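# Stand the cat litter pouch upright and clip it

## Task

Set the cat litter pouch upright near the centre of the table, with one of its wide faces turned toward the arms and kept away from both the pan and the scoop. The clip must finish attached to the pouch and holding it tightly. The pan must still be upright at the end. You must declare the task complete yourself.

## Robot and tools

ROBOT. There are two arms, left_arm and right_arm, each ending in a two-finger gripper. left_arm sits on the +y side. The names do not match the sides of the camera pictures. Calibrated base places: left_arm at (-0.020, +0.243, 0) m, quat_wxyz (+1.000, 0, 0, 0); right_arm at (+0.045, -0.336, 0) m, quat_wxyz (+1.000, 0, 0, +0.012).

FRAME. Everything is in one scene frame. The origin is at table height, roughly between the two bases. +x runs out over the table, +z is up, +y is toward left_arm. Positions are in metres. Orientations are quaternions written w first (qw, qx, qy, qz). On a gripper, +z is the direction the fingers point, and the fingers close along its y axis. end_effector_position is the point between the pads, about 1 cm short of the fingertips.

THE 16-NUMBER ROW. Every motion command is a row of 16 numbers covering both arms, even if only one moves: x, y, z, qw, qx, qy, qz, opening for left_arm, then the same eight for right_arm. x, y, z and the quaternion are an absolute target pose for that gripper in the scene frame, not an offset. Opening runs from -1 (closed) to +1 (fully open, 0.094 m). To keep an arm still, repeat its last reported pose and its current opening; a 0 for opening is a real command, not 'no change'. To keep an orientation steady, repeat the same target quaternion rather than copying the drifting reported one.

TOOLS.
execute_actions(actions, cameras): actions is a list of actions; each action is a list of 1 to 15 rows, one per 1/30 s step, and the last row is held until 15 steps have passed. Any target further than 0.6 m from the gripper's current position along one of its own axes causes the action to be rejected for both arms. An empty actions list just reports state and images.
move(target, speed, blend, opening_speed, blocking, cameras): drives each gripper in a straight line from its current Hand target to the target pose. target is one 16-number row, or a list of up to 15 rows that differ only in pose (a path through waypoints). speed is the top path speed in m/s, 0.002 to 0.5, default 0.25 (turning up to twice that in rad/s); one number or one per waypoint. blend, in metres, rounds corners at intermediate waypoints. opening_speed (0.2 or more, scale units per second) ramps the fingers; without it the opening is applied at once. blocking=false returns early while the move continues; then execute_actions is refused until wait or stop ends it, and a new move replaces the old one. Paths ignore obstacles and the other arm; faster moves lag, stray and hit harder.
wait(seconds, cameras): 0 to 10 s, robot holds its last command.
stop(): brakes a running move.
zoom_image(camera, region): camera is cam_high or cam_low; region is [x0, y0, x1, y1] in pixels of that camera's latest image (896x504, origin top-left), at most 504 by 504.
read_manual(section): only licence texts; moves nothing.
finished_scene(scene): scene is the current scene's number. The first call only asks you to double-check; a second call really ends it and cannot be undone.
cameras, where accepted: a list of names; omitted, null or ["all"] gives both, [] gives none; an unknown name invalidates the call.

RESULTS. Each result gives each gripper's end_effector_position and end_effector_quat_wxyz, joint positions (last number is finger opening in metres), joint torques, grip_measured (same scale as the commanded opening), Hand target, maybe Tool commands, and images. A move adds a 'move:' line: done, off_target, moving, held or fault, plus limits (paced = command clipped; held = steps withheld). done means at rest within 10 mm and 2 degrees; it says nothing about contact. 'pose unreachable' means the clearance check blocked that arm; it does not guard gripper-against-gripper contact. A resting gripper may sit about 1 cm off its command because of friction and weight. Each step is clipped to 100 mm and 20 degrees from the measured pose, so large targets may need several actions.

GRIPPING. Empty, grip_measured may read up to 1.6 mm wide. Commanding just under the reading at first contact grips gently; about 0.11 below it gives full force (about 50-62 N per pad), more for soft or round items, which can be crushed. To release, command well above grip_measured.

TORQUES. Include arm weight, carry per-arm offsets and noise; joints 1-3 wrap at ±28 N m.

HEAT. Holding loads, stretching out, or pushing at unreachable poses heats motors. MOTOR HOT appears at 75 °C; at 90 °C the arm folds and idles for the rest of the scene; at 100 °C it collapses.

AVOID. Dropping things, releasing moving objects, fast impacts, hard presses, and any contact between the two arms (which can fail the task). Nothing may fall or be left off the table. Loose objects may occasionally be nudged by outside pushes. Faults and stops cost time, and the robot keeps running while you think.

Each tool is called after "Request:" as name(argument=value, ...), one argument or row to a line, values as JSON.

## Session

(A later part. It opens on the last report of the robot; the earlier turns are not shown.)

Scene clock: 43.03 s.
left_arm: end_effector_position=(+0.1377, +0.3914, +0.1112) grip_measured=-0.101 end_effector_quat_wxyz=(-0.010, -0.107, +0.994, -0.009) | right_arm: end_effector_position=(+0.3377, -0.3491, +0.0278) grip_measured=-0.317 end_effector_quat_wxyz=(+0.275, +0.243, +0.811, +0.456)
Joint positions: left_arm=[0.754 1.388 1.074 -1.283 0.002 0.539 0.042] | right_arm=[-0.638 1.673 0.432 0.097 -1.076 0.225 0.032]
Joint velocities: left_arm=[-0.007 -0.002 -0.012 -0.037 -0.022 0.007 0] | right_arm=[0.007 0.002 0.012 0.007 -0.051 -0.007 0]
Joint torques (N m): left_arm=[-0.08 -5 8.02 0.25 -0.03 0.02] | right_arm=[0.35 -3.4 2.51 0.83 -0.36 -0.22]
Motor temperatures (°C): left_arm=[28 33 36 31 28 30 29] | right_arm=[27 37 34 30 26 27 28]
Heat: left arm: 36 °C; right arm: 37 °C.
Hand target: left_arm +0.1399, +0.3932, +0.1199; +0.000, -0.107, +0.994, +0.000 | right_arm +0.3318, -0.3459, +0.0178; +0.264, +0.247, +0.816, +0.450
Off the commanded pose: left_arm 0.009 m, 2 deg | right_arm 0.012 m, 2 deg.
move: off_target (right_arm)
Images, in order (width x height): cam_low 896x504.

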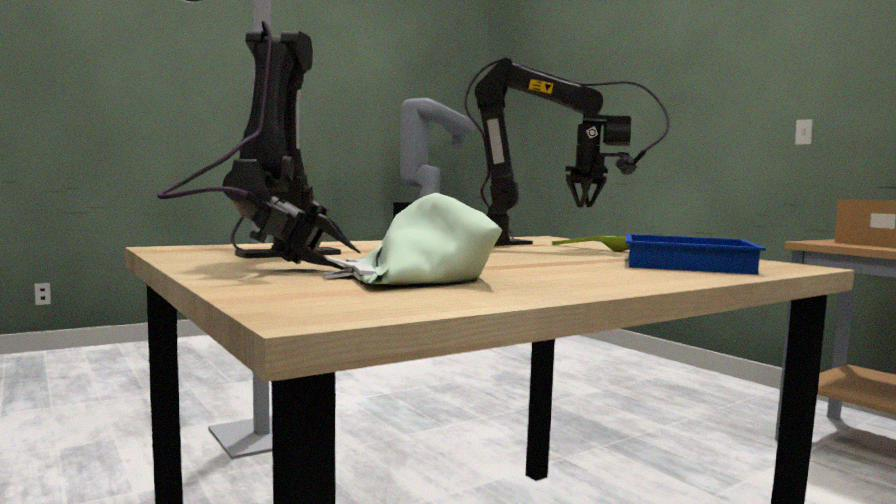

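Request:
move(
  target=[0.1391, 0.3925, 0.12, 0.0, -0.1071, 0.9942, 0.0, -0.1, 0.350, -0.327, 0.0175, 0.2646, 0.2472, 0.8160, 0.4504, -0.319],
  speed=0.05,
)

Request:
zoom_image(
  camera="cam_low",
  region=[300, 220, 420, 300],
)

Request:
zoom_image(
  camera="cam_high",
  region=[330, 190, 410, 255],
)

Scene clock: 45.70 s.
left_arm: end_effector_position=(+0.1374, +0.3912, +0.1112) grip_measured=-0.101 end_effector_quat_wxyz=(-0.011, -0.107, +0.994, -0.009) | right_arm: end_effector_position=(+0.3552, -0.3346, +0.0283) grip_measured=-0.317 end_effector_quat_wxyz=(+0.278, +0.247, +0.809, +0.455)
Joint positions: left_arm=[0.754 1.388 1.074 -1.284 0.002 0.539 0.042] | right_arm=[-0.535 1.685 0.404 0.311 -1.02 0.424 0.032]
Joint velocities: left_arm=[0.007 0.007 0.002 -0.066 -0.022 -0.007 0] | right_arm=[-0.007 -0.012 -0.002 -0.051 0.051 0.037 0]
Joint torques (N m): left_arm=[-0.2 -5.34 7.69 0.3 -0.05 0.04] | right_arm=[2.04 -3.43 2.63 1.09 -0.32 -0.13]
Motor temperatures (°C): left_arm=[28 33 37 31 28 30 29] | right_arm=[27 37 34 30 26 27 28]
Heat: left arm: 37 °C; right arm: 37 °C.
Hand target: left_arm +0.1391, +0.3925, +0.1197; +0.000, -0.107, +0.994, +0.000 | right_arm +0.3497, -0.3267, +0.0180; +0.263, +0.247, +0.816, +0.451
Off the commanded pose: left_arm 0.009 m, 2 deg | right_arm 0.014 m, 2 deg.
move: off_target (right_arm)

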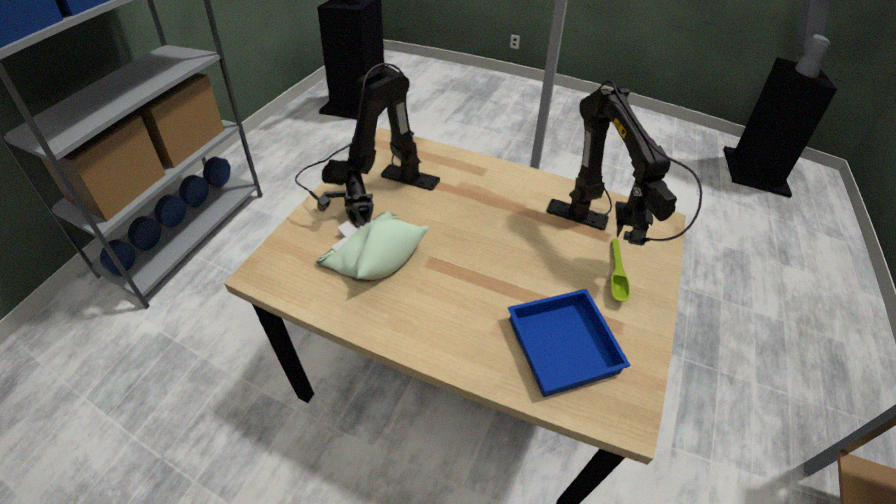

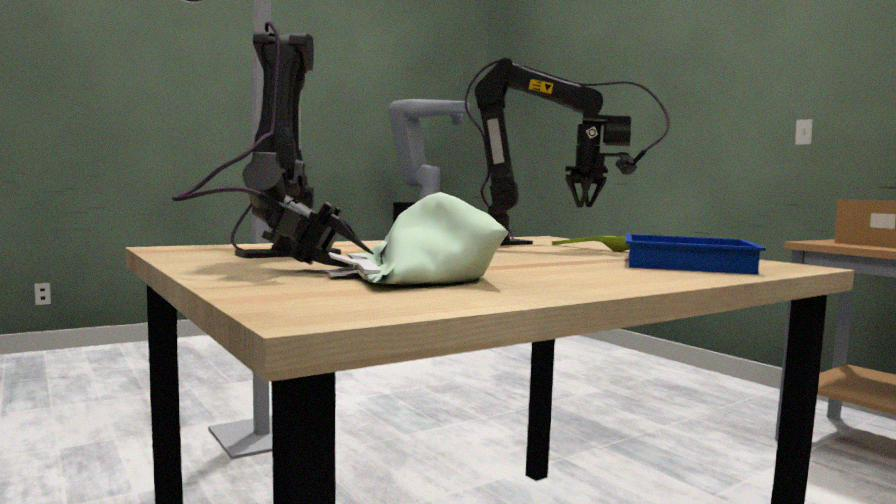

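Scaled by 4.200.

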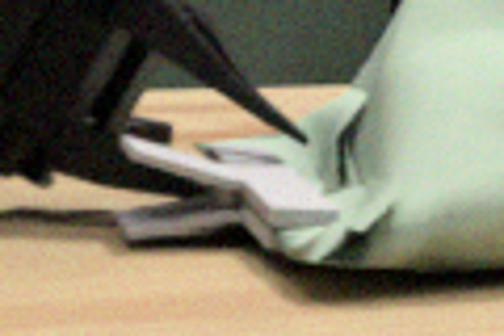

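Scaled by 6.300.

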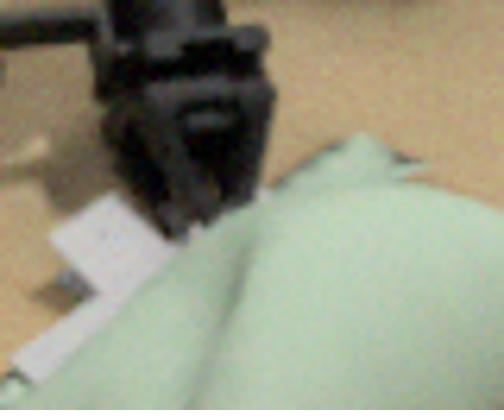

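Request:
move(
  target=[
    [0.1391, 0.3925, 0.12, 0.0, -0.1071, 0.9942, 0.0, -0.1, 0.346, -0.340, 0.0165, 0.2646, 0.2472, 0.8160, 0.4504, -0.13],
    [0.1391, 0.3925, 0.12, 0.0, -0.1071, 0.9942, 0.0, -0.1, 0.356, -0.317, 0.0165, 0.2646, 0.2472, 0.8160, 0.4504, -0.13],
  ],
  speed=0.05,
)

Request:
zoom_image(
  camera="cam_low",
  region=[300, 220, 420, 300],
)

Request:
zoom_image(
  camera="cam_high",
  region=[330, 190, 410, 255],
)

Scene clock: 48.17 s.
left_arm: end_effector_position=(+0.1373, +0.3911, +0.1112) grip_measured=-0.101 end_effector_quat_wxyz=(-0.011, -0.107, +0.994, -0.009) | right_arm: end_effector_position=(+0.3649, -0.3266, +0.0320) grip_measured=-0.133 end_effector_quat_wxyz=(+0.291, +0.239, +0.807, +0.454)
Joint positions: left_arm=[0.754 1.388 1.074 -1.285 0.002 0.539 0.042] | right_arm=[-0.484 1.693 0.39 0.43 -0.994 0.504 0.041]
Joint velocities: left_arm=[-0.007 0.012 0.012 -0.051 -0.007 0.022 0] | right_arm=[-0.002 -0.007 0.012 -0.037 -0.007 0.037 -0.001]
Joint torques (N m): left_arm=[-0.01 -5.42 7.77 0.27 -0.01 0] | right_arm=[2.35 -3.56 2.67 0.99 -0.22 -0.06]
Motor temperatures (°C): left_arm=[28 33 37 31 28 30 29] | right_arm=[27 37 33 30 26 27 28]
Heat: left arm: 37 °C; right arm: 37 °C.
Hand target: left_arm +0.1390, +0.3924, +0.1197; +0.000, -0.107, +0.994, +0.000 | right_arm +0.3553, -0.3170, +0.0172; +0.264, +0.247, +0.816, +0.450
Off the commanded pose: left_arm 0.009 m, 2 deg | right_arm 0.020 m, 3 deg.
move: off_target (right_arm)

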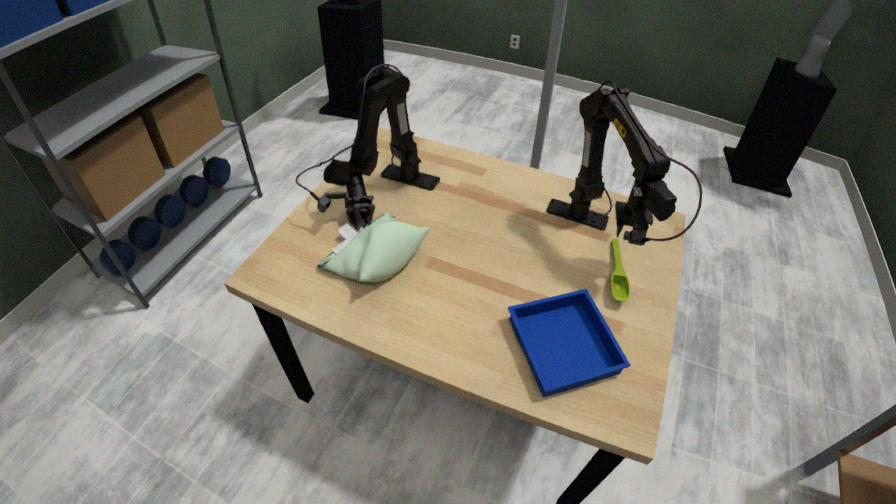

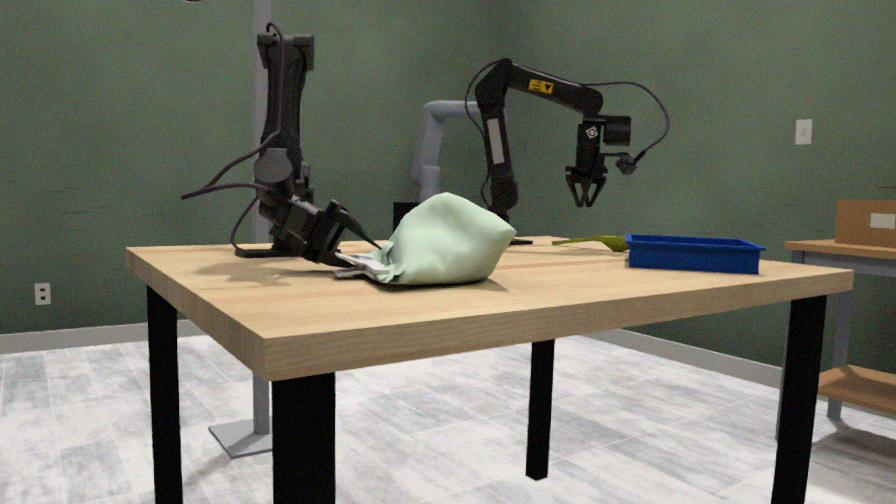

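Scaled by 4.200.

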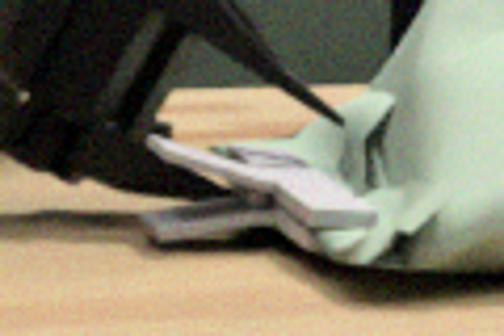

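Scaled by 6.300.

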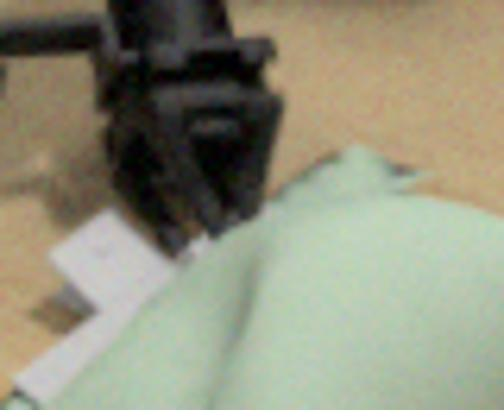

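Request:
move(
  target=[0.1391, 0.3925, 0.12, 0.0, -0.1071, 0.9942, 0.0, -0.1, 0.318, -0.365, 0.03, 0.2646, 0.2472, 0.8160, 0.4504, -0.13],
  speed=0.1,
)

Request:
zoom_image(
  camera="cam_low",
  region=[300, 190, 440, 300],
)

Request:
zoom_image(
  camera="cam_high",
  region=[310, 190, 410, 280],
)

Scene clock: 50.27 s.
left_arm: end_effector_position=(+0.1373, +0.3911, +0.1112) grip_measured=-0.101 end_effector_quat_wxyz=(-0.011, -0.107, +0.994, -0.009) | right_arm: end_effector_position=(+0.3174, -0.3626, +0.0312) grip_measured=-0.132 end_effector_quat_wxyz=(+0.270, +0.248, +0.814, +0.451)
Joint positions: left_arm=[0.754 1.388 1.074 -1.285 0.002 0.539 0.042] | right_arm=[-0.743 1.64 0.467 -0.17 -1.094 0.012 0.041]
Joint velocities: left_arm=[-0.012 -0.007 0.007 0.022 0.037 0.037 -0.001] | right_arm=[-0.007 -0.007 -0.017 0.007 -0.066 -0.022 0.001]
Joint torques (N m): left_arm=[-0.17 -5.37 7.68 0.29 -0.02 0.03] | right_arm=[-0.85 -3.41 5.26 0.32 -0.53 -0.18]
Motor temperatures (°C): left_arm=[28 33 37 31 28 30 29] | right_arm=[27 37 33 30 26 27 28]
Heat: left arm: 37 °C; right arm: 37 °C.
Hand target: left_arm +0.1391, +0.3925, +0.1197; +0.000, -0.107, +0.994, +0.000 | right_arm +0.3182, -0.3662, +0.0298; +0.268, +0.250, +0.815, +0.449
Off the commanded pose: left_arm 0.009 m, 2 deg | right_arm 0.003 m, 1 deg.
move: done

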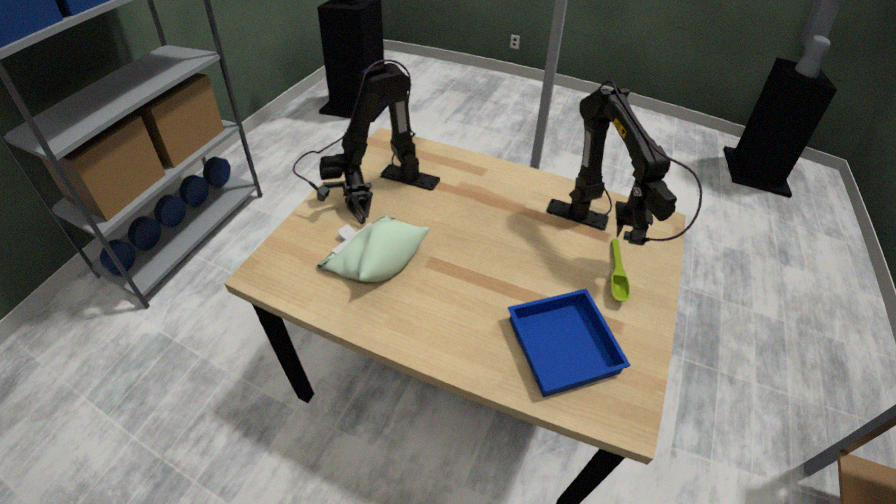

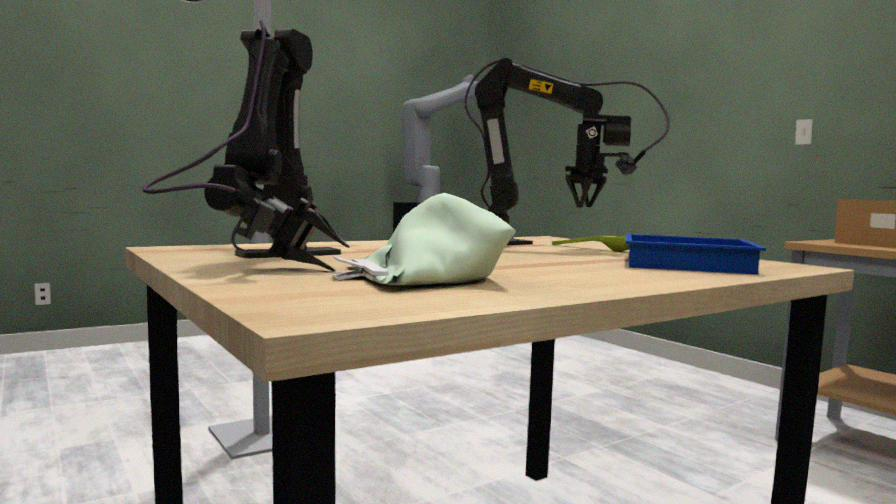

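Scaled by 3.600.

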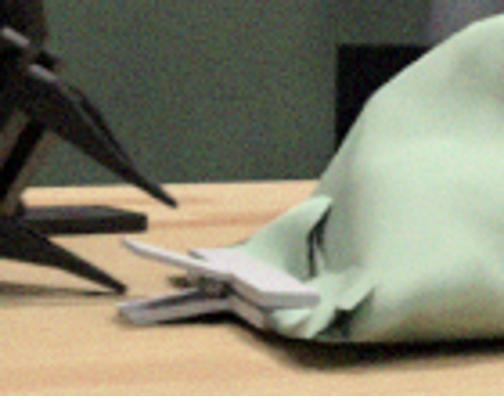

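Scaled by 5.040.

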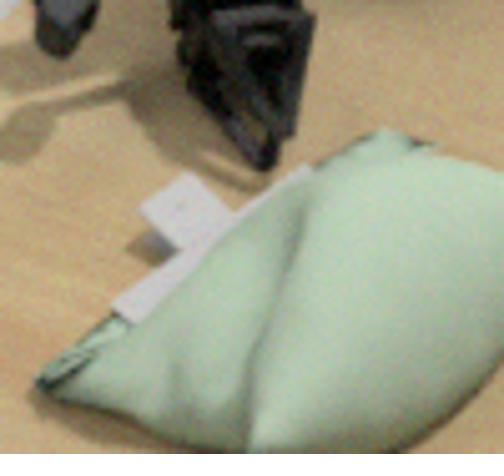

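Request:
move(
  target=[0.1391, 0.3925, 0.12, 0.0, -0.1071, 0.9942, 0.0, -0.1, 0.316, -0.351, 0.022, 0.2646, 0.2472, 0.8160, 0.4504, -0.13],
  speed=0.06,
  cameras=["cam_low"],
)

Scene clock: 51.93 s.
left_arm: end_effector_position=(+0.1373, +0.3911, +0.1112) grip_measured=-0.101 end_effector_quat_wxyz=(-0.011, -0.107, +0.994, -0.009) | right_arm: end_effector_position=(+0.3210, -0.3547, +0.0312) grip_measured=-0.132 end_effector_quat_wxyz=(+0.275, +0.243, +0.809, +0.459)
Joint positions: left_arm=[0.754 1.388 1.074 -1.285 0.002 0.539 0.042] | right_arm=[-0.711 1.64 0.434 -0.069 -1.107 0.082 0.041]
Joint velocities: left_arm=[0.007 -0.007 0.007 0.007 0.037 0.037 0] | right_arm=[0.002 0.002 -0.002 0.037 0.022 -0.007 -0.001]
Joint torques (N m): left_arm=[0.1 -5.42 7.66 0.27 -0.03 -0.02] | right_arm=[0.88 -4.04 2.58 0.66 -0.28 -0.09]
Motor temperatures (°C): left_arm=[28 33 37 31 28 30 29] | right_arm=[27 37 33 30 26 27 28]
Heat: left arm: 37 °C; right arm: 37 °C.
Hand target: left_arm +0.1391, +0.3925, +0.1197; +0.000, -0.107, +0.994, +0.000 | right_arm +0.3159, -0.3508, +0.0224; +0.264, +0.247, +0.816, +0.451
Off the commanded pose: left_arm 0.009 m, 2 deg | right_arm 0.011 m, 2 deg.
move: off_target (right_arm)
Images, in order (width x height): cam_low 896x504.

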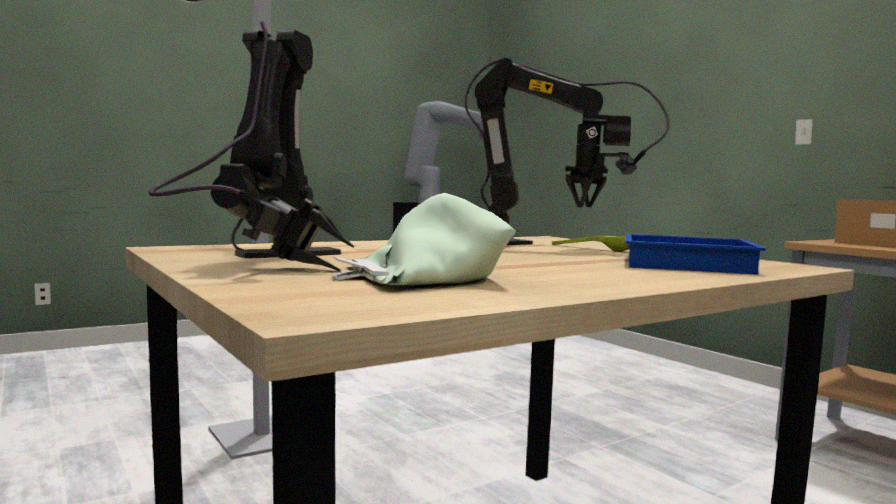

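Request:
zoom_image(
  camera="cam_low",
  region=[230, 180, 370, 290],
)

Scaled by 3.600.

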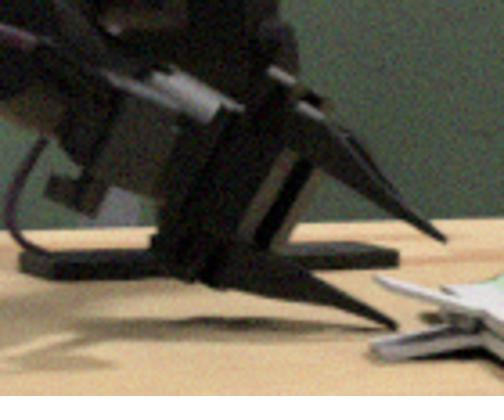

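Request:
move(
  target=[0.1391, 0.3925, 0.12, 0.0, -0.1071, 0.9942, 0.0, -0.1, 0.320, -0.348, 0.014, 0.2646, 0.2472, 0.8160, 0.4504, -0.13],
  speed=0.08,
  cameras=["cam_low"],
)

Request:
zoom_image(
  camera="cam_low",
  region=[300, 210, 420, 300],
)

Scene clock: 53.57 s.
left_arm: end_effector_position=(+0.1373, +0.3911, +0.1112) grip_measured=-0.101 end_effector_quat_wxyz=(-0.011, -0.107, +0.994, -0.009) | right_arm: end_effector_position=(+0.3267, -0.3509, +0.0309) grip_measured=-0.132 end_effector_quat_wxyz=(+0.285, +0.233, +0.805, +0.466)
Joint positions: left_arm=[0.754 1.388 1.074 -1.285 0.002 0.539 0.042] | right_arm=[-0.688 1.663 0.419 0.032 -1.125 0.127 0.041]
Joint velocities: left_arm=[0.002 -0.022 0.017 -0.022 0.066 -0.007 0.001] | right_arm=[0.012 0.002 -0.012 -0.007 -0.037 -0.037 0]
Joint torques (N m): left_arm=[0.02 -5.26 7.68 0.27 -0.05 -0.05] | right_arm=[0.96 -3.14 2.14 0.68 -0.04 -0.03]
Motor temperatures (°C): left_arm=[28 33 38 31 28 30 29] | right_arm=[27 37 33 30 26 27 28]
Heat: left arm: 38 °C; right arm: 37 °C.
Hand target: left_arm +0.1391, +0.3925, +0.1197; +0.000, -0.107, +0.994, +0.000 | right_arm +0.3193, -0.3478, +0.0150; +0.264, +0.247, +0.816, +0.451
Off the commanded pose: left_arm 0.009 m, 2 deg | right_arm 0.018 m, 4 deg.
move: off_target (right_arm)
Images, in order (width x height): cam_low 896x504.

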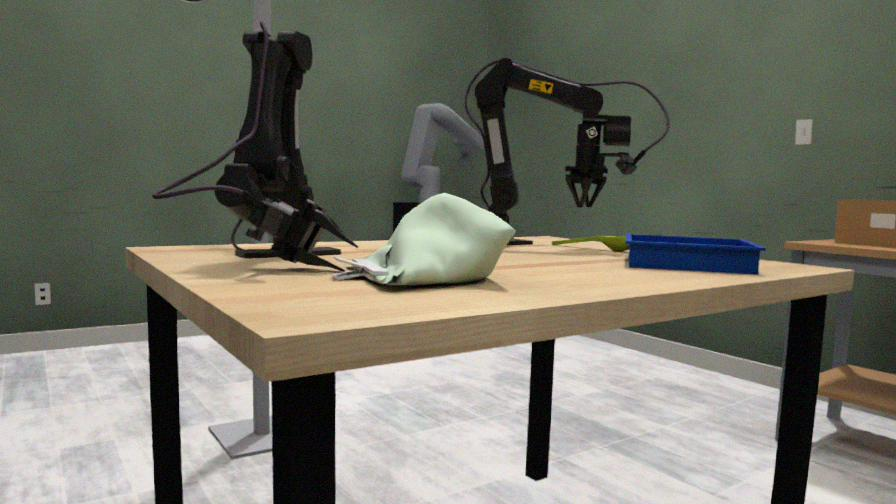

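Scaled by 4.200.

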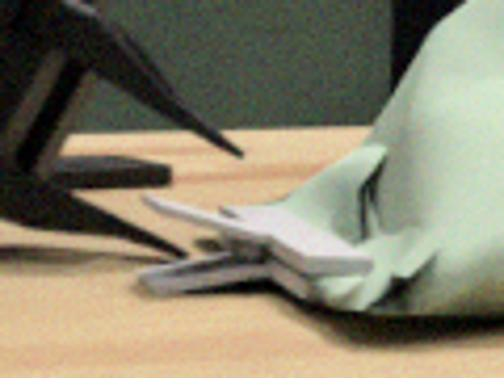

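Request:
move(
  target=[
    [0.1391, 0.3925, 0.12, 0.0, -0.1071, 0.9942, 0.0, -0.1, 0.3215, -0.345, 0.026, 0.2646, 0.2472, 0.8160, 0.4504, -0.2],
    [0.1391, 0.3925, 0.12, 0.0, -0.1071, 0.9942, 0.0, -0.1, 0.335, -0.331, 0.022, 0.2646, 0.2472, 0.8160, 0.4504, -0.2],
  ],
  speed=0.06,
)

Request:
zoom_image(
  camera="cam_low",
  region=[300, 210, 420, 300],
)

Request:
zoom_image(
  camera="cam_high",
  region=[330, 190, 410, 255],
)

Scene clock: 55.83 s.
left_arm: end_effector_position=(+0.1373, +0.3911, +0.1112) grip_measured=-0.101 end_effector_quat_wxyz=(-0.011, -0.107, +0.994, -0.009) | right_arm: end_effector_position=(+0.3373, -0.3316, +0.0304) grip_measured=-0.198 end_effector_quat_wxyz=(+0.266, +0.246, +0.808, +0.465)
Joint positions: left_arm=[0.754 1.388 1.074 -1.285 0.002 0.539 0.042] | right_arm=[-0.575 1.638 0.385 0.187 -1.062 0.339 0.038]
Joint velocities: left_arm=[0.002 -0.007 -0.022 -0.037 0.007 -0.007 -0.001] | right_arm=[-0.002 -0.002 0.017 -0.007 -0.022 -0.037 0.001]
Joint torques (N m): left_arm=[-0.06 -5.24 7.57 0.27 -0.06 -0.04] | right_arm=[1.07 -3.93 2.81 1.06 -0.18 -0.12]
Motor temperatures (°C): left_arm=[28 33 38 31 28 30 29] | right_arm=[27 36 33 30 26 27 28]
Heat: left arm: 38 °C; right arm: 36 °C.
Hand target: left_arm +0.1391, +0.3925, +0.1197; +0.000, -0.107, +0.994, +0.000 | right_arm +0.3351, -0.3305, +0.0224; +0.263, +0.246, +0.816, +0.451
Off the commanded pose: left_arm 0.009 m, 2 deg | right_arm 0.009 m, 2 deg.
move: done

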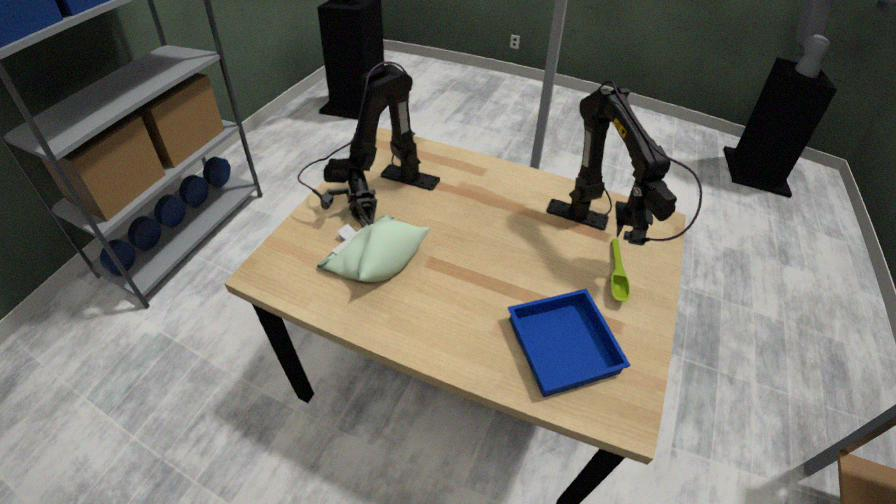

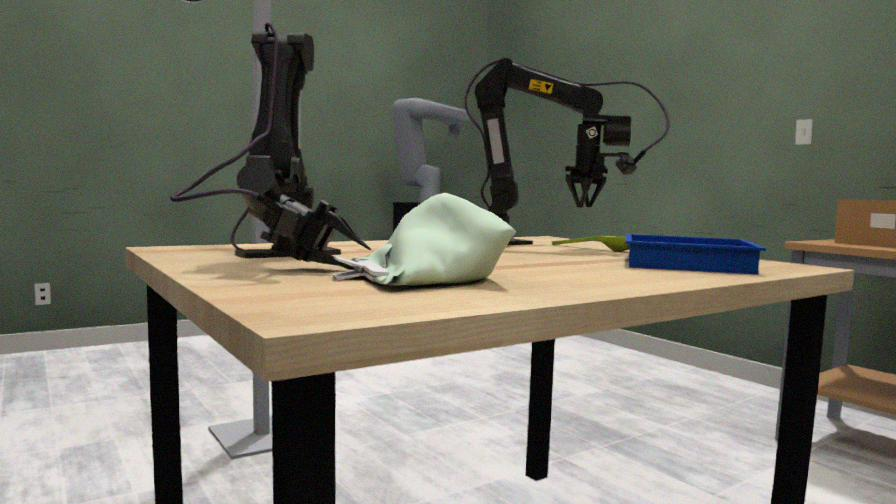

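Scaled by 4.200.

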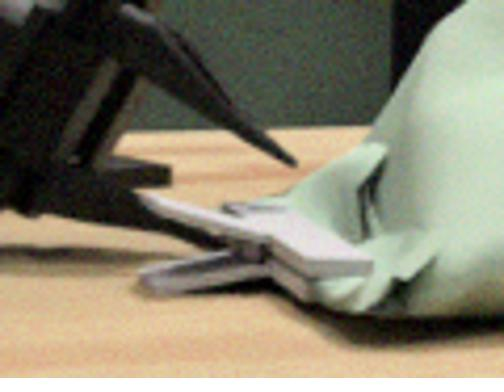

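Scaled by 6.300.

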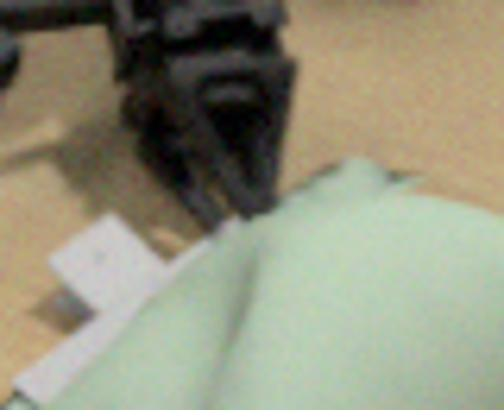

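Request:
move(
  target=[0.1391, 0.3925, 0.12, 0.0, -0.1071, 0.9942, 0.0, -0.1, 0.346, -0.319, 0.022, 0.2646, 0.2472, 0.8160, 0.4504, -0.2],
  speed=0.05,
)

Request:
zoom_image(
  camera="cam_low",
  region=[300, 210, 420, 300],
)

Request:
zoom_image(
  camera="cam_high",
  region=[330, 190, 410, 255],
)

Scene clock: 57.17 s.
left_arm: end_effector_position=(+0.1372, +0.3910, +0.1112) grip_measured=-0.101 end_effector_quat_wxyz=(-0.011, -0.107, +0.994, -0.009) | right_arm: end_effector_position=(+0.3492, -0.3239, +0.0309) grip_measured=-0.198 end_effector_quat_wxyz=(+0.272, +0.248, +0.810, +0.456)
Joint positions: left_arm=[0.754 1.388 1.074 -1.286 0.002 0.539 0.042] | right_arm=[-0.505 1.638 0.369 0.319 -1.004 0.462 0.038]
Joint velocities: left_arm=[-0.012 0.002 -0.012 -0.007 -0.066 0.051 0] | right_arm=[-0.007 -0.012 0.007 -0.066 -0.066 -0.051 0.001]
Joint torques (N m): left_arm=[-0.32 -5.34 7.69 0.3 0.03 -0.01] | right_arm=[1.63 -3.07 2.81 1.17 -0.31 -0.11]
Motor temperatures (°C): left_arm=[28 33 38 31 28 30 29] | right_arm=[27 36 33 30 26 27 28]
Heat: left arm: 38 °C; right arm: 36 °C.
Hand target: left_arm +0.1390, +0.3924, +0.1197; +0.000, -0.107, +0.994, +0.000 | right_arm +0.3458, -0.3188, +0.0224; +0.264, +0.247, +0.816, +0.451
Off the commanded pose: left_arm 0.009 m, 2 deg | right_arm 0.011 m, 1 deg.
move: off_target (right_arm)

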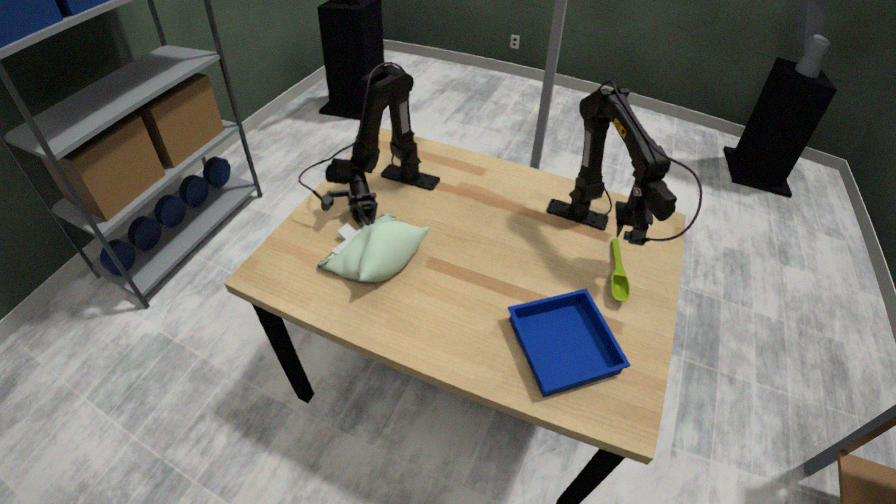

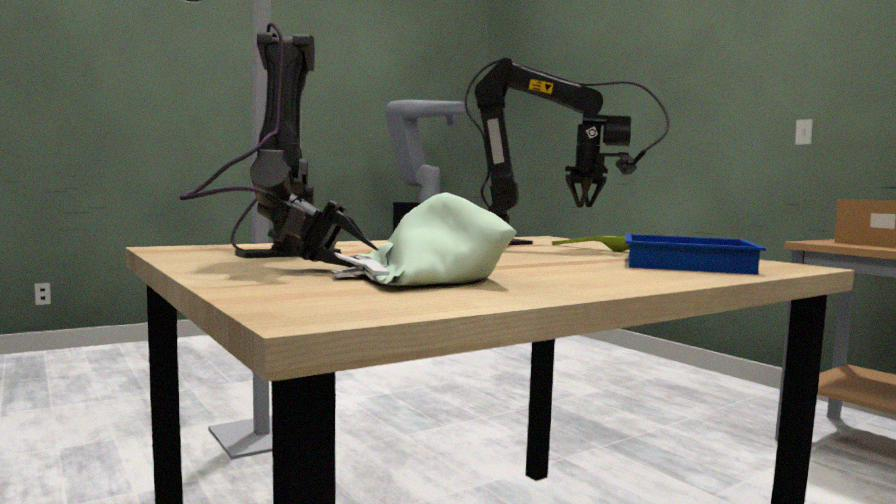

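Scaled by 4.200.

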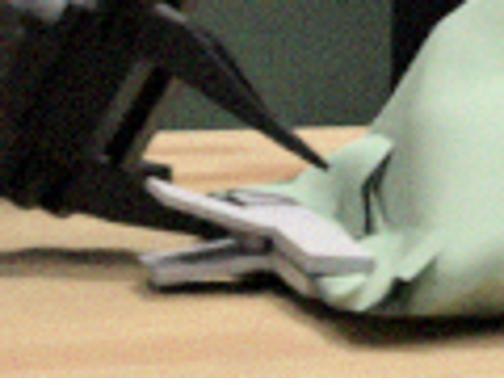

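Scaled by 6.300.

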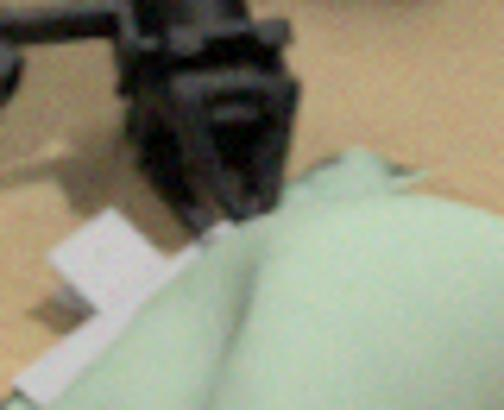

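Request:
move(
  target=[0.1391, 0.3925, 0.12, 0.0, -0.1071, 0.9942, 0.0, -0.1, 0.3475, -0.321, 0.024, 0.2646, 0.2472, 0.8160, 0.4504, -0.95],
  speed=0.05,
  opening_speed=0.8,
)

Request:
zoom_image(
  camera="cam_low",
  region=[300, 210, 420, 300],
)

Request:
zoom_image(
  camera="cam_high",
  region=[330, 190, 410, 255],
)

Scene clock: 58.50 s.
left_arm: end_effector_position=(+0.1372, +0.3910, +0.1112) grip_measured=-0.101 end_effector_quat_wxyz=(-0.011, -0.107, +0.994, -0.009) | right_arm: end_effector_position=(+0.3488, -0.3270, +0.0245) grip_measured=-0.619 end_effector_quat_wxyz=(+0.270, +0.256, +0.816, +0.443)
Joint positions: left_arm=[0.754 1.388 1.074 -1.286 0.002 0.539 0.042] | right_arm=[-0.505 1.647 0.369 0.314 -0.975 0.455 0.018]
Joint velocities: left_arm=[-0.002 -0.017 0.002 0.022 -0.022 -0.051 0] | right_arm=[-0.002 -0.002 -0.022 -0.081 -0.066 -0.007 0]
Joint torques (N m): left_arm=[-0.06 -5.31 7.64 0.33 -0.06 -0.05] | right_arm=[1.03 -3.77 3.79 1.09 -0.61 -0.03]
Motor temperatures (°C): left_arm=[28 34 38 31 28 30 29] | right_arm=[27 36 33 30 26 27 28]
Heat: left arm: 38 °C; right arm: 36 °C.
Hand target: left_arm +0.1391, +0.3925, +0.1197; +0.000, -0.107, +0.994, +0.000 | right_arm +0.3476, -0.3210, +0.0240; +0.265, +0.247, +0.816, +0.451
Off the commanded pose: left_arm 0.009 m, 2 deg | right_arm 0.006 m, 1 deg.
move: done

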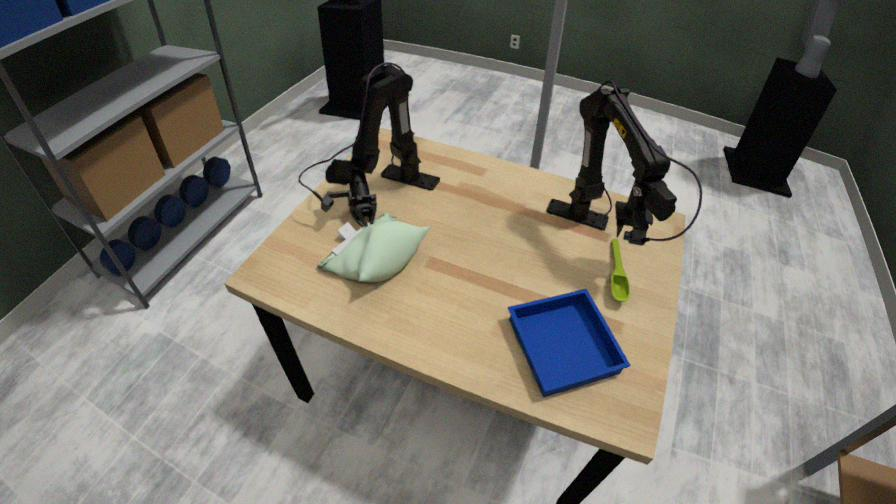

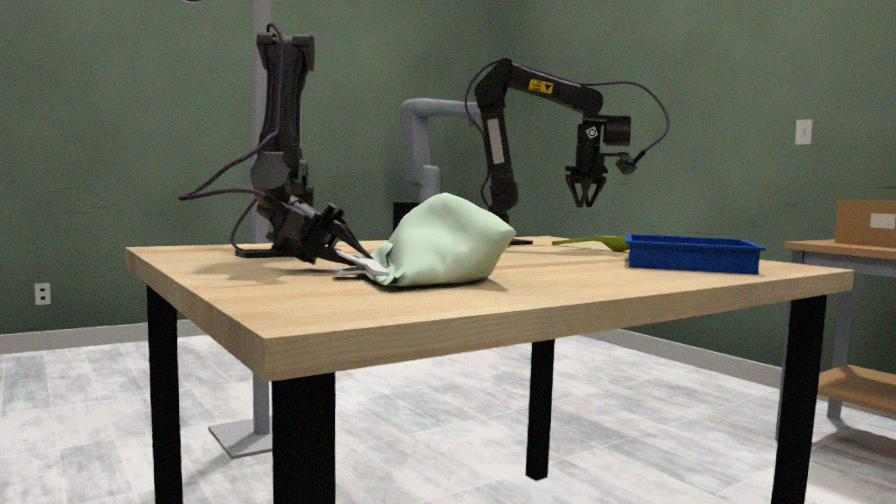

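Scaled by 4.200.

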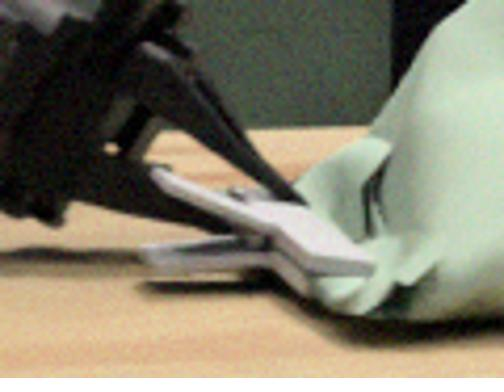

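Scaled by 6.300.

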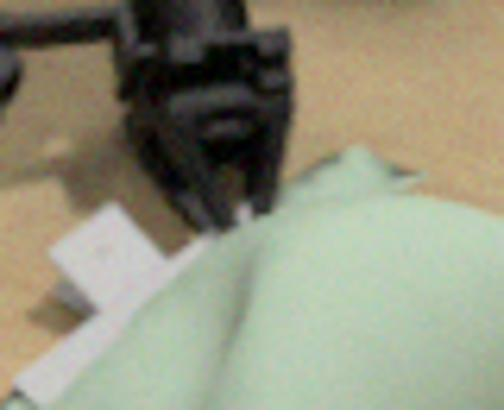

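Request:
move(
  target=[0.1391, 0.3925, 0.12, 0.0, -0.1071, 0.9942, 0.0, -0.1, 0.350, -0.322, 0.06, 0.2615, 0.2395, 0.8499, 0.3899, -0.95],
  speed=0.06,
)

Request:
zoom_image(
  camera="cam_low",
  region=[300, 170, 530, 300],
)

Request:
zoom_image(
  camera="cam_high",
  region=[310, 190, 450, 290],
)

Scene clock: 61.00 s.
left_arm: end_effector_position=(+0.1372, +0.3910, +0.1112) grip_measured=-0.101 end_effector_quat_wxyz=(-0.011, -0.107, +0.994, -0.009) | right_arm: end_effector_position=(+0.3443, -0.3235, +0.0452) grip_measured=-0.628 end_effector_quat_wxyz=(+0.246, +0.264, +0.850, +0.384)
Joint positions: left_arm=[0.754 1.388 1.074 -1.286 0.002 0.539 0.042] | right_arm=[-0.433 1.43 0.445 -0.032 -0.814 0.436 0.017]
Joint velocities: left_arm=[-0.007 -0.017 -0.007 0.007 -0.066 -0.037 0] | right_arm=[-0.017 -0.017 -0.022 0.051 0.051 -0.022 -0.001]
Joint torques (N m): left_arm=[-0.03 -5.52 7.61 0.27 -0.06 -0.01] | right_arm=[0.38 -5.93 7.53 0.8 -0.74 -0.33]
Motor temperatures (°C): left_arm=[28 34 38 31 28 30 29] | right_arm=[27 36 33 31 26 27 28]
Heat: left arm: 38 °C; right arm: 36 °C.
Hand target: left_arm +0.1391, +0.3925, +0.1197; +0.000, -0.107, +0.994, +0.000 | right_arm +0.3502, -0.3214, +0.0601; +0.262, +0.240, +0.849, +0.390
Off the commanded pose: left_arm 0.009 m, 2 deg | right_arm 0.016 m, 3 deg.
move: off_target (right_arm)

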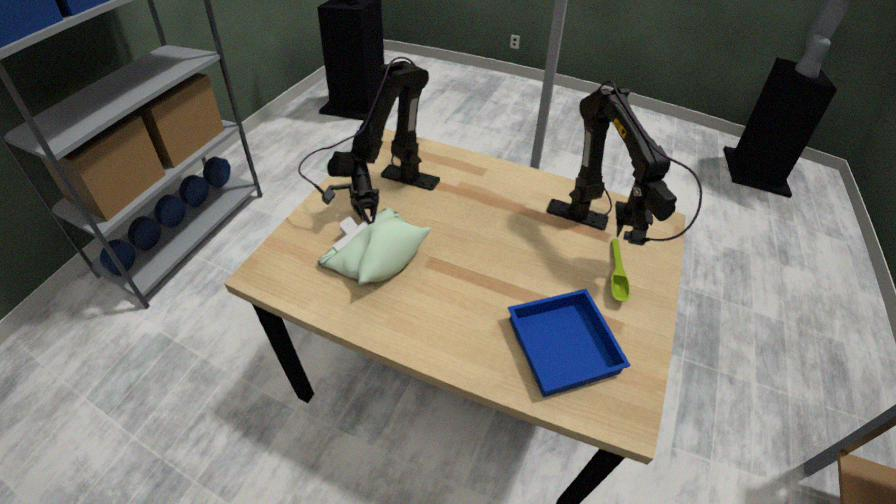

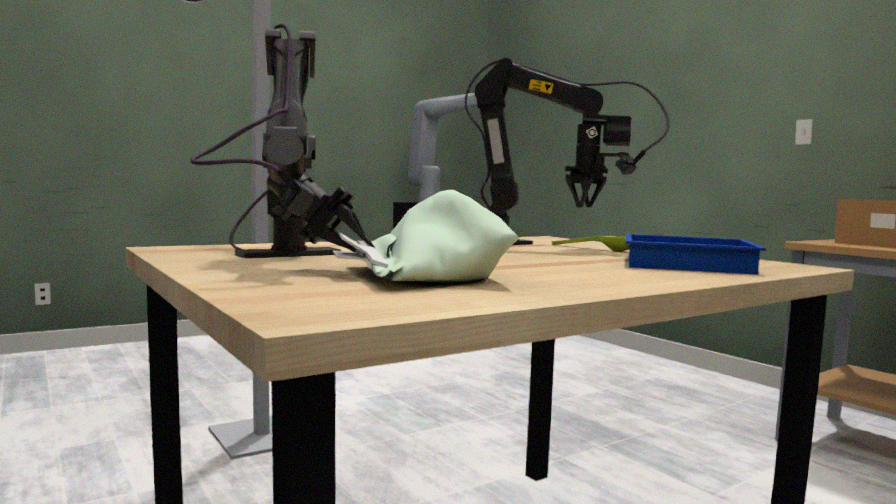

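Scaled by 2.191.

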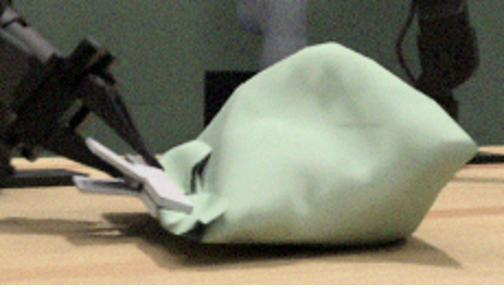

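Scaled by 3.600.

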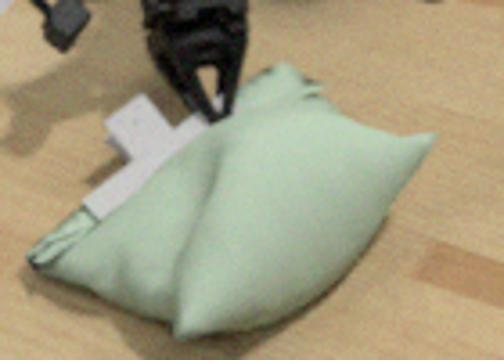

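Request:
execute_actions(
  actions=[],
)

Scene clock: 62.03 s.
left_arm: end_effector_position=(+0.1372, +0.3910, +0.1112) grip_measured=-0.101 end_effector_quat_wxyz=(-0.011, -0.107, +0.994, -0.009) | right_arm: end_effector_position=(+0.3443, -0.3234, +0.0451) grip_measured=-0.628 end_effector_quat_wxyz=(+0.246, +0.263, +0.850, +0.384)
Joint positions: left_arm=[0.754 1.388 1.074 -1.286 0.002 0.539 0.042] | right_arm=[-0.433 1.43 0.445 -0.032 -0.814 0.435 0.017]
Joint velocities: left_arm=[0.012 0.007 -0.017 0.007 -0.022 -0.095 0.001] | right_arm=[0.002 0.007 -0.002 -0.051 -0.037 -0.022 0.001]
Joint torques (N m): left_arm=[-0.21 -5.46 7.65 0.23 -0.02 -0.03] | right_arm=[0.38 -6.02 7.36 0.79 -0.74 -0.24]
Motor temperatures (°C): left_arm=[28 34 38 31 28 30 29] | right_arm=[27 36 34 31 26 27 28]
Heat: left arm: 38 °C; right arm: 36 °C.
Hand target: left_arm +0.1391, +0.3925, +0.1197; +0.000, -0.107, +0.994, +0.000 | right_arm +0.3502, -0.3213, +0.0601; +0.262, +0.240, +0.849, +0.390
Tool commands: left_gripper/opening=-0.1 right_gripper/opening=-0.95
Off the commanded pose: left_arm 0.009 m, 2 deg | right_arm 0.016 m, 3 deg.

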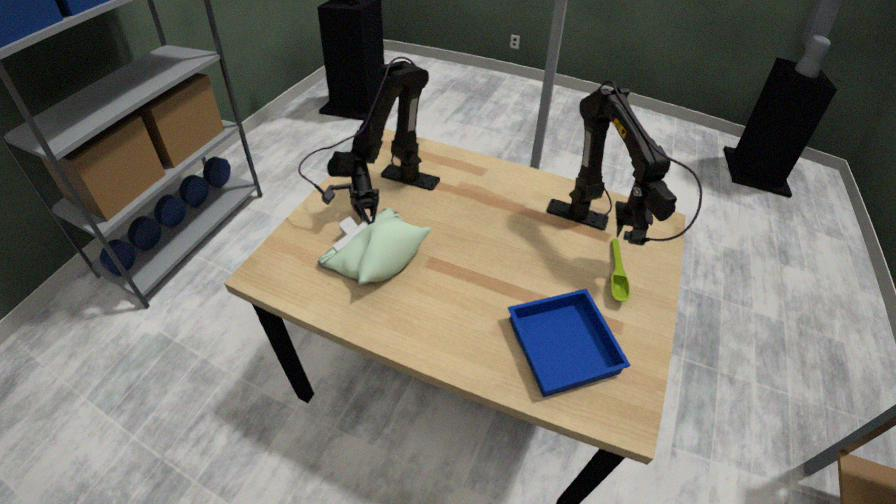

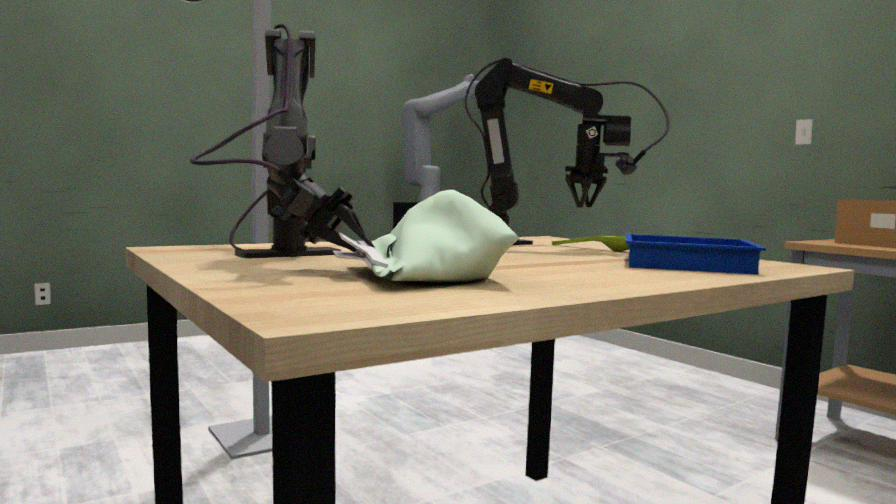

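Request:
zoom_image(
  camera="cam_high",
  region=[290, 170, 450, 290],
)

Request:
zoom_image(
  camera="cam_low",
  region=[290, 160, 550, 300],
)

Scaled by 3.150.

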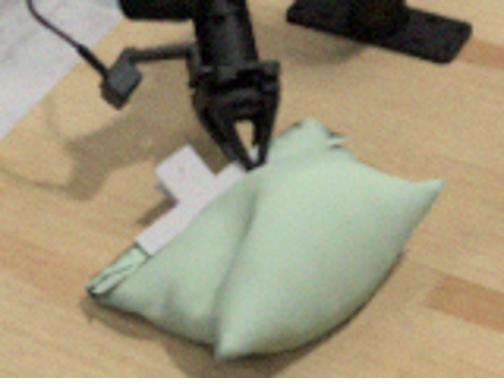

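Scaled by 1.938.

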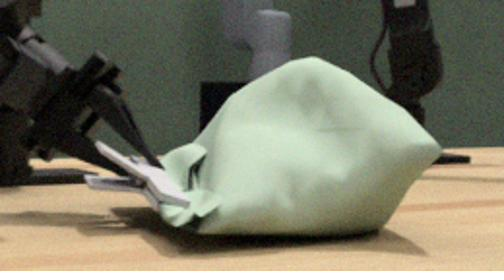

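Request:
move(
  target=[0.1391, 0.3925, 0.12, 0, -0.1071, 0.9942, 0, -0.1, 0.350, -0.322, 0.095, 0.2582, 0.2330, 0.8725, 0.3433, -0.95],
  speed=0.06,
)

Scene clock: 64.57 s.
left_arm: end_effector_position=(+0.1372, +0.3910, +0.1112) grip_measured=-0.101 end_effector_quat_wxyz=(-0.011, -0.107, +0.994, -0.009) | right_arm: end_effector_position=(+0.3391, -0.3234, +0.0709) grip_measured=-0.631 end_effector_quat_wxyz=(+0.227, +0.265, +0.875, +0.334)
Joint positions: left_arm=[0.754 1.388 1.074 -1.286 0.002 0.539 0.042] | right_arm=[-0.381 1.297 0.559 -0.324 -0.69 0.417 0.017]
Joint velocities: left_arm=[0.002 -0.012 -0.017 -0.007 0.066 -0.037 0] | right_arm=[-0.007 -0.002 0.002 -0.051 0.037 -0.022 0]
Joint torques (N m): left_arm=[-0.1 -5.37 7.75 0.28 -0.05 0] | right_arm=[0.35 -5.96 9.25 0.88 -0.74 -0.34]
Motor temperatures (°C): left_arm=[28 34 38 30 28 30 29] | right_arm=[27 37 34 31 27 27 28]
Heat: left arm: 38 °C; right arm: 37 °C.
Hand target: left_arm +0.1391, +0.3925, +0.1197; +0.000, -0.107, +0.994, +0.000 | right_arm +0.3495, -0.3213, +0.0949; +0.258, +0.233, +0.872, +0.343
Off the commanded pose: left_arm 0.009 m, 2 deg | right_arm 0.027 m, 5 deg.
move: off_target (right_arm)

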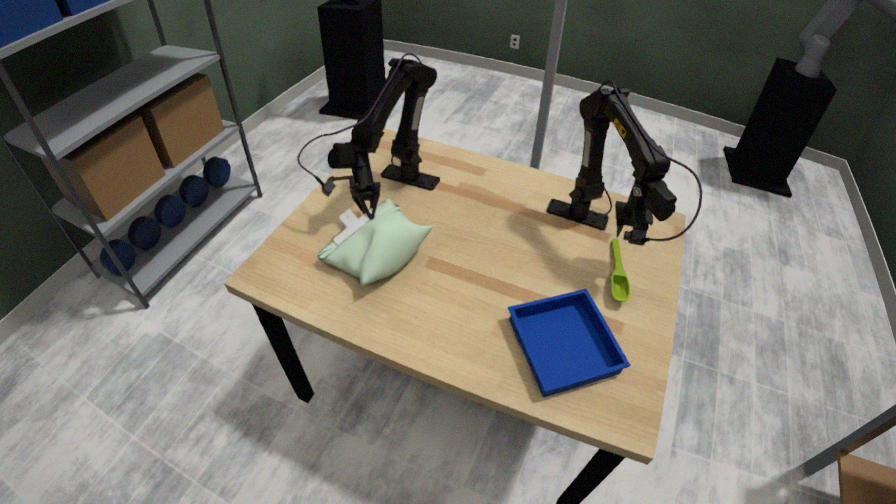

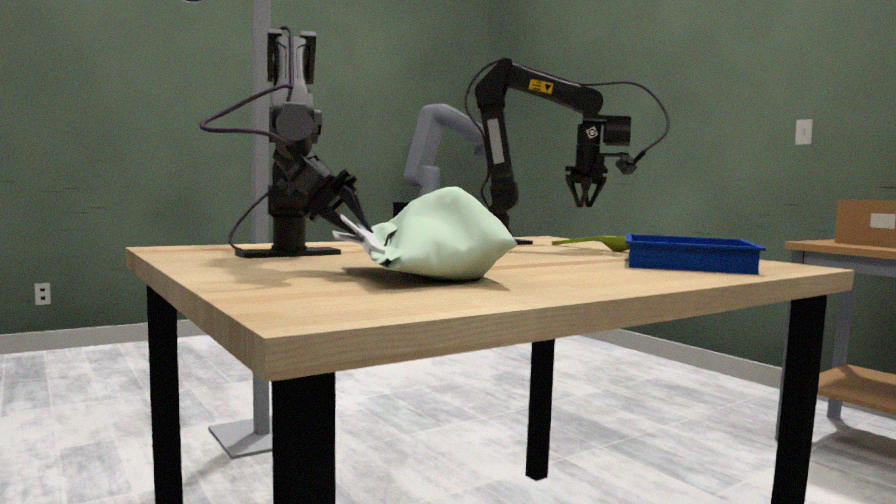

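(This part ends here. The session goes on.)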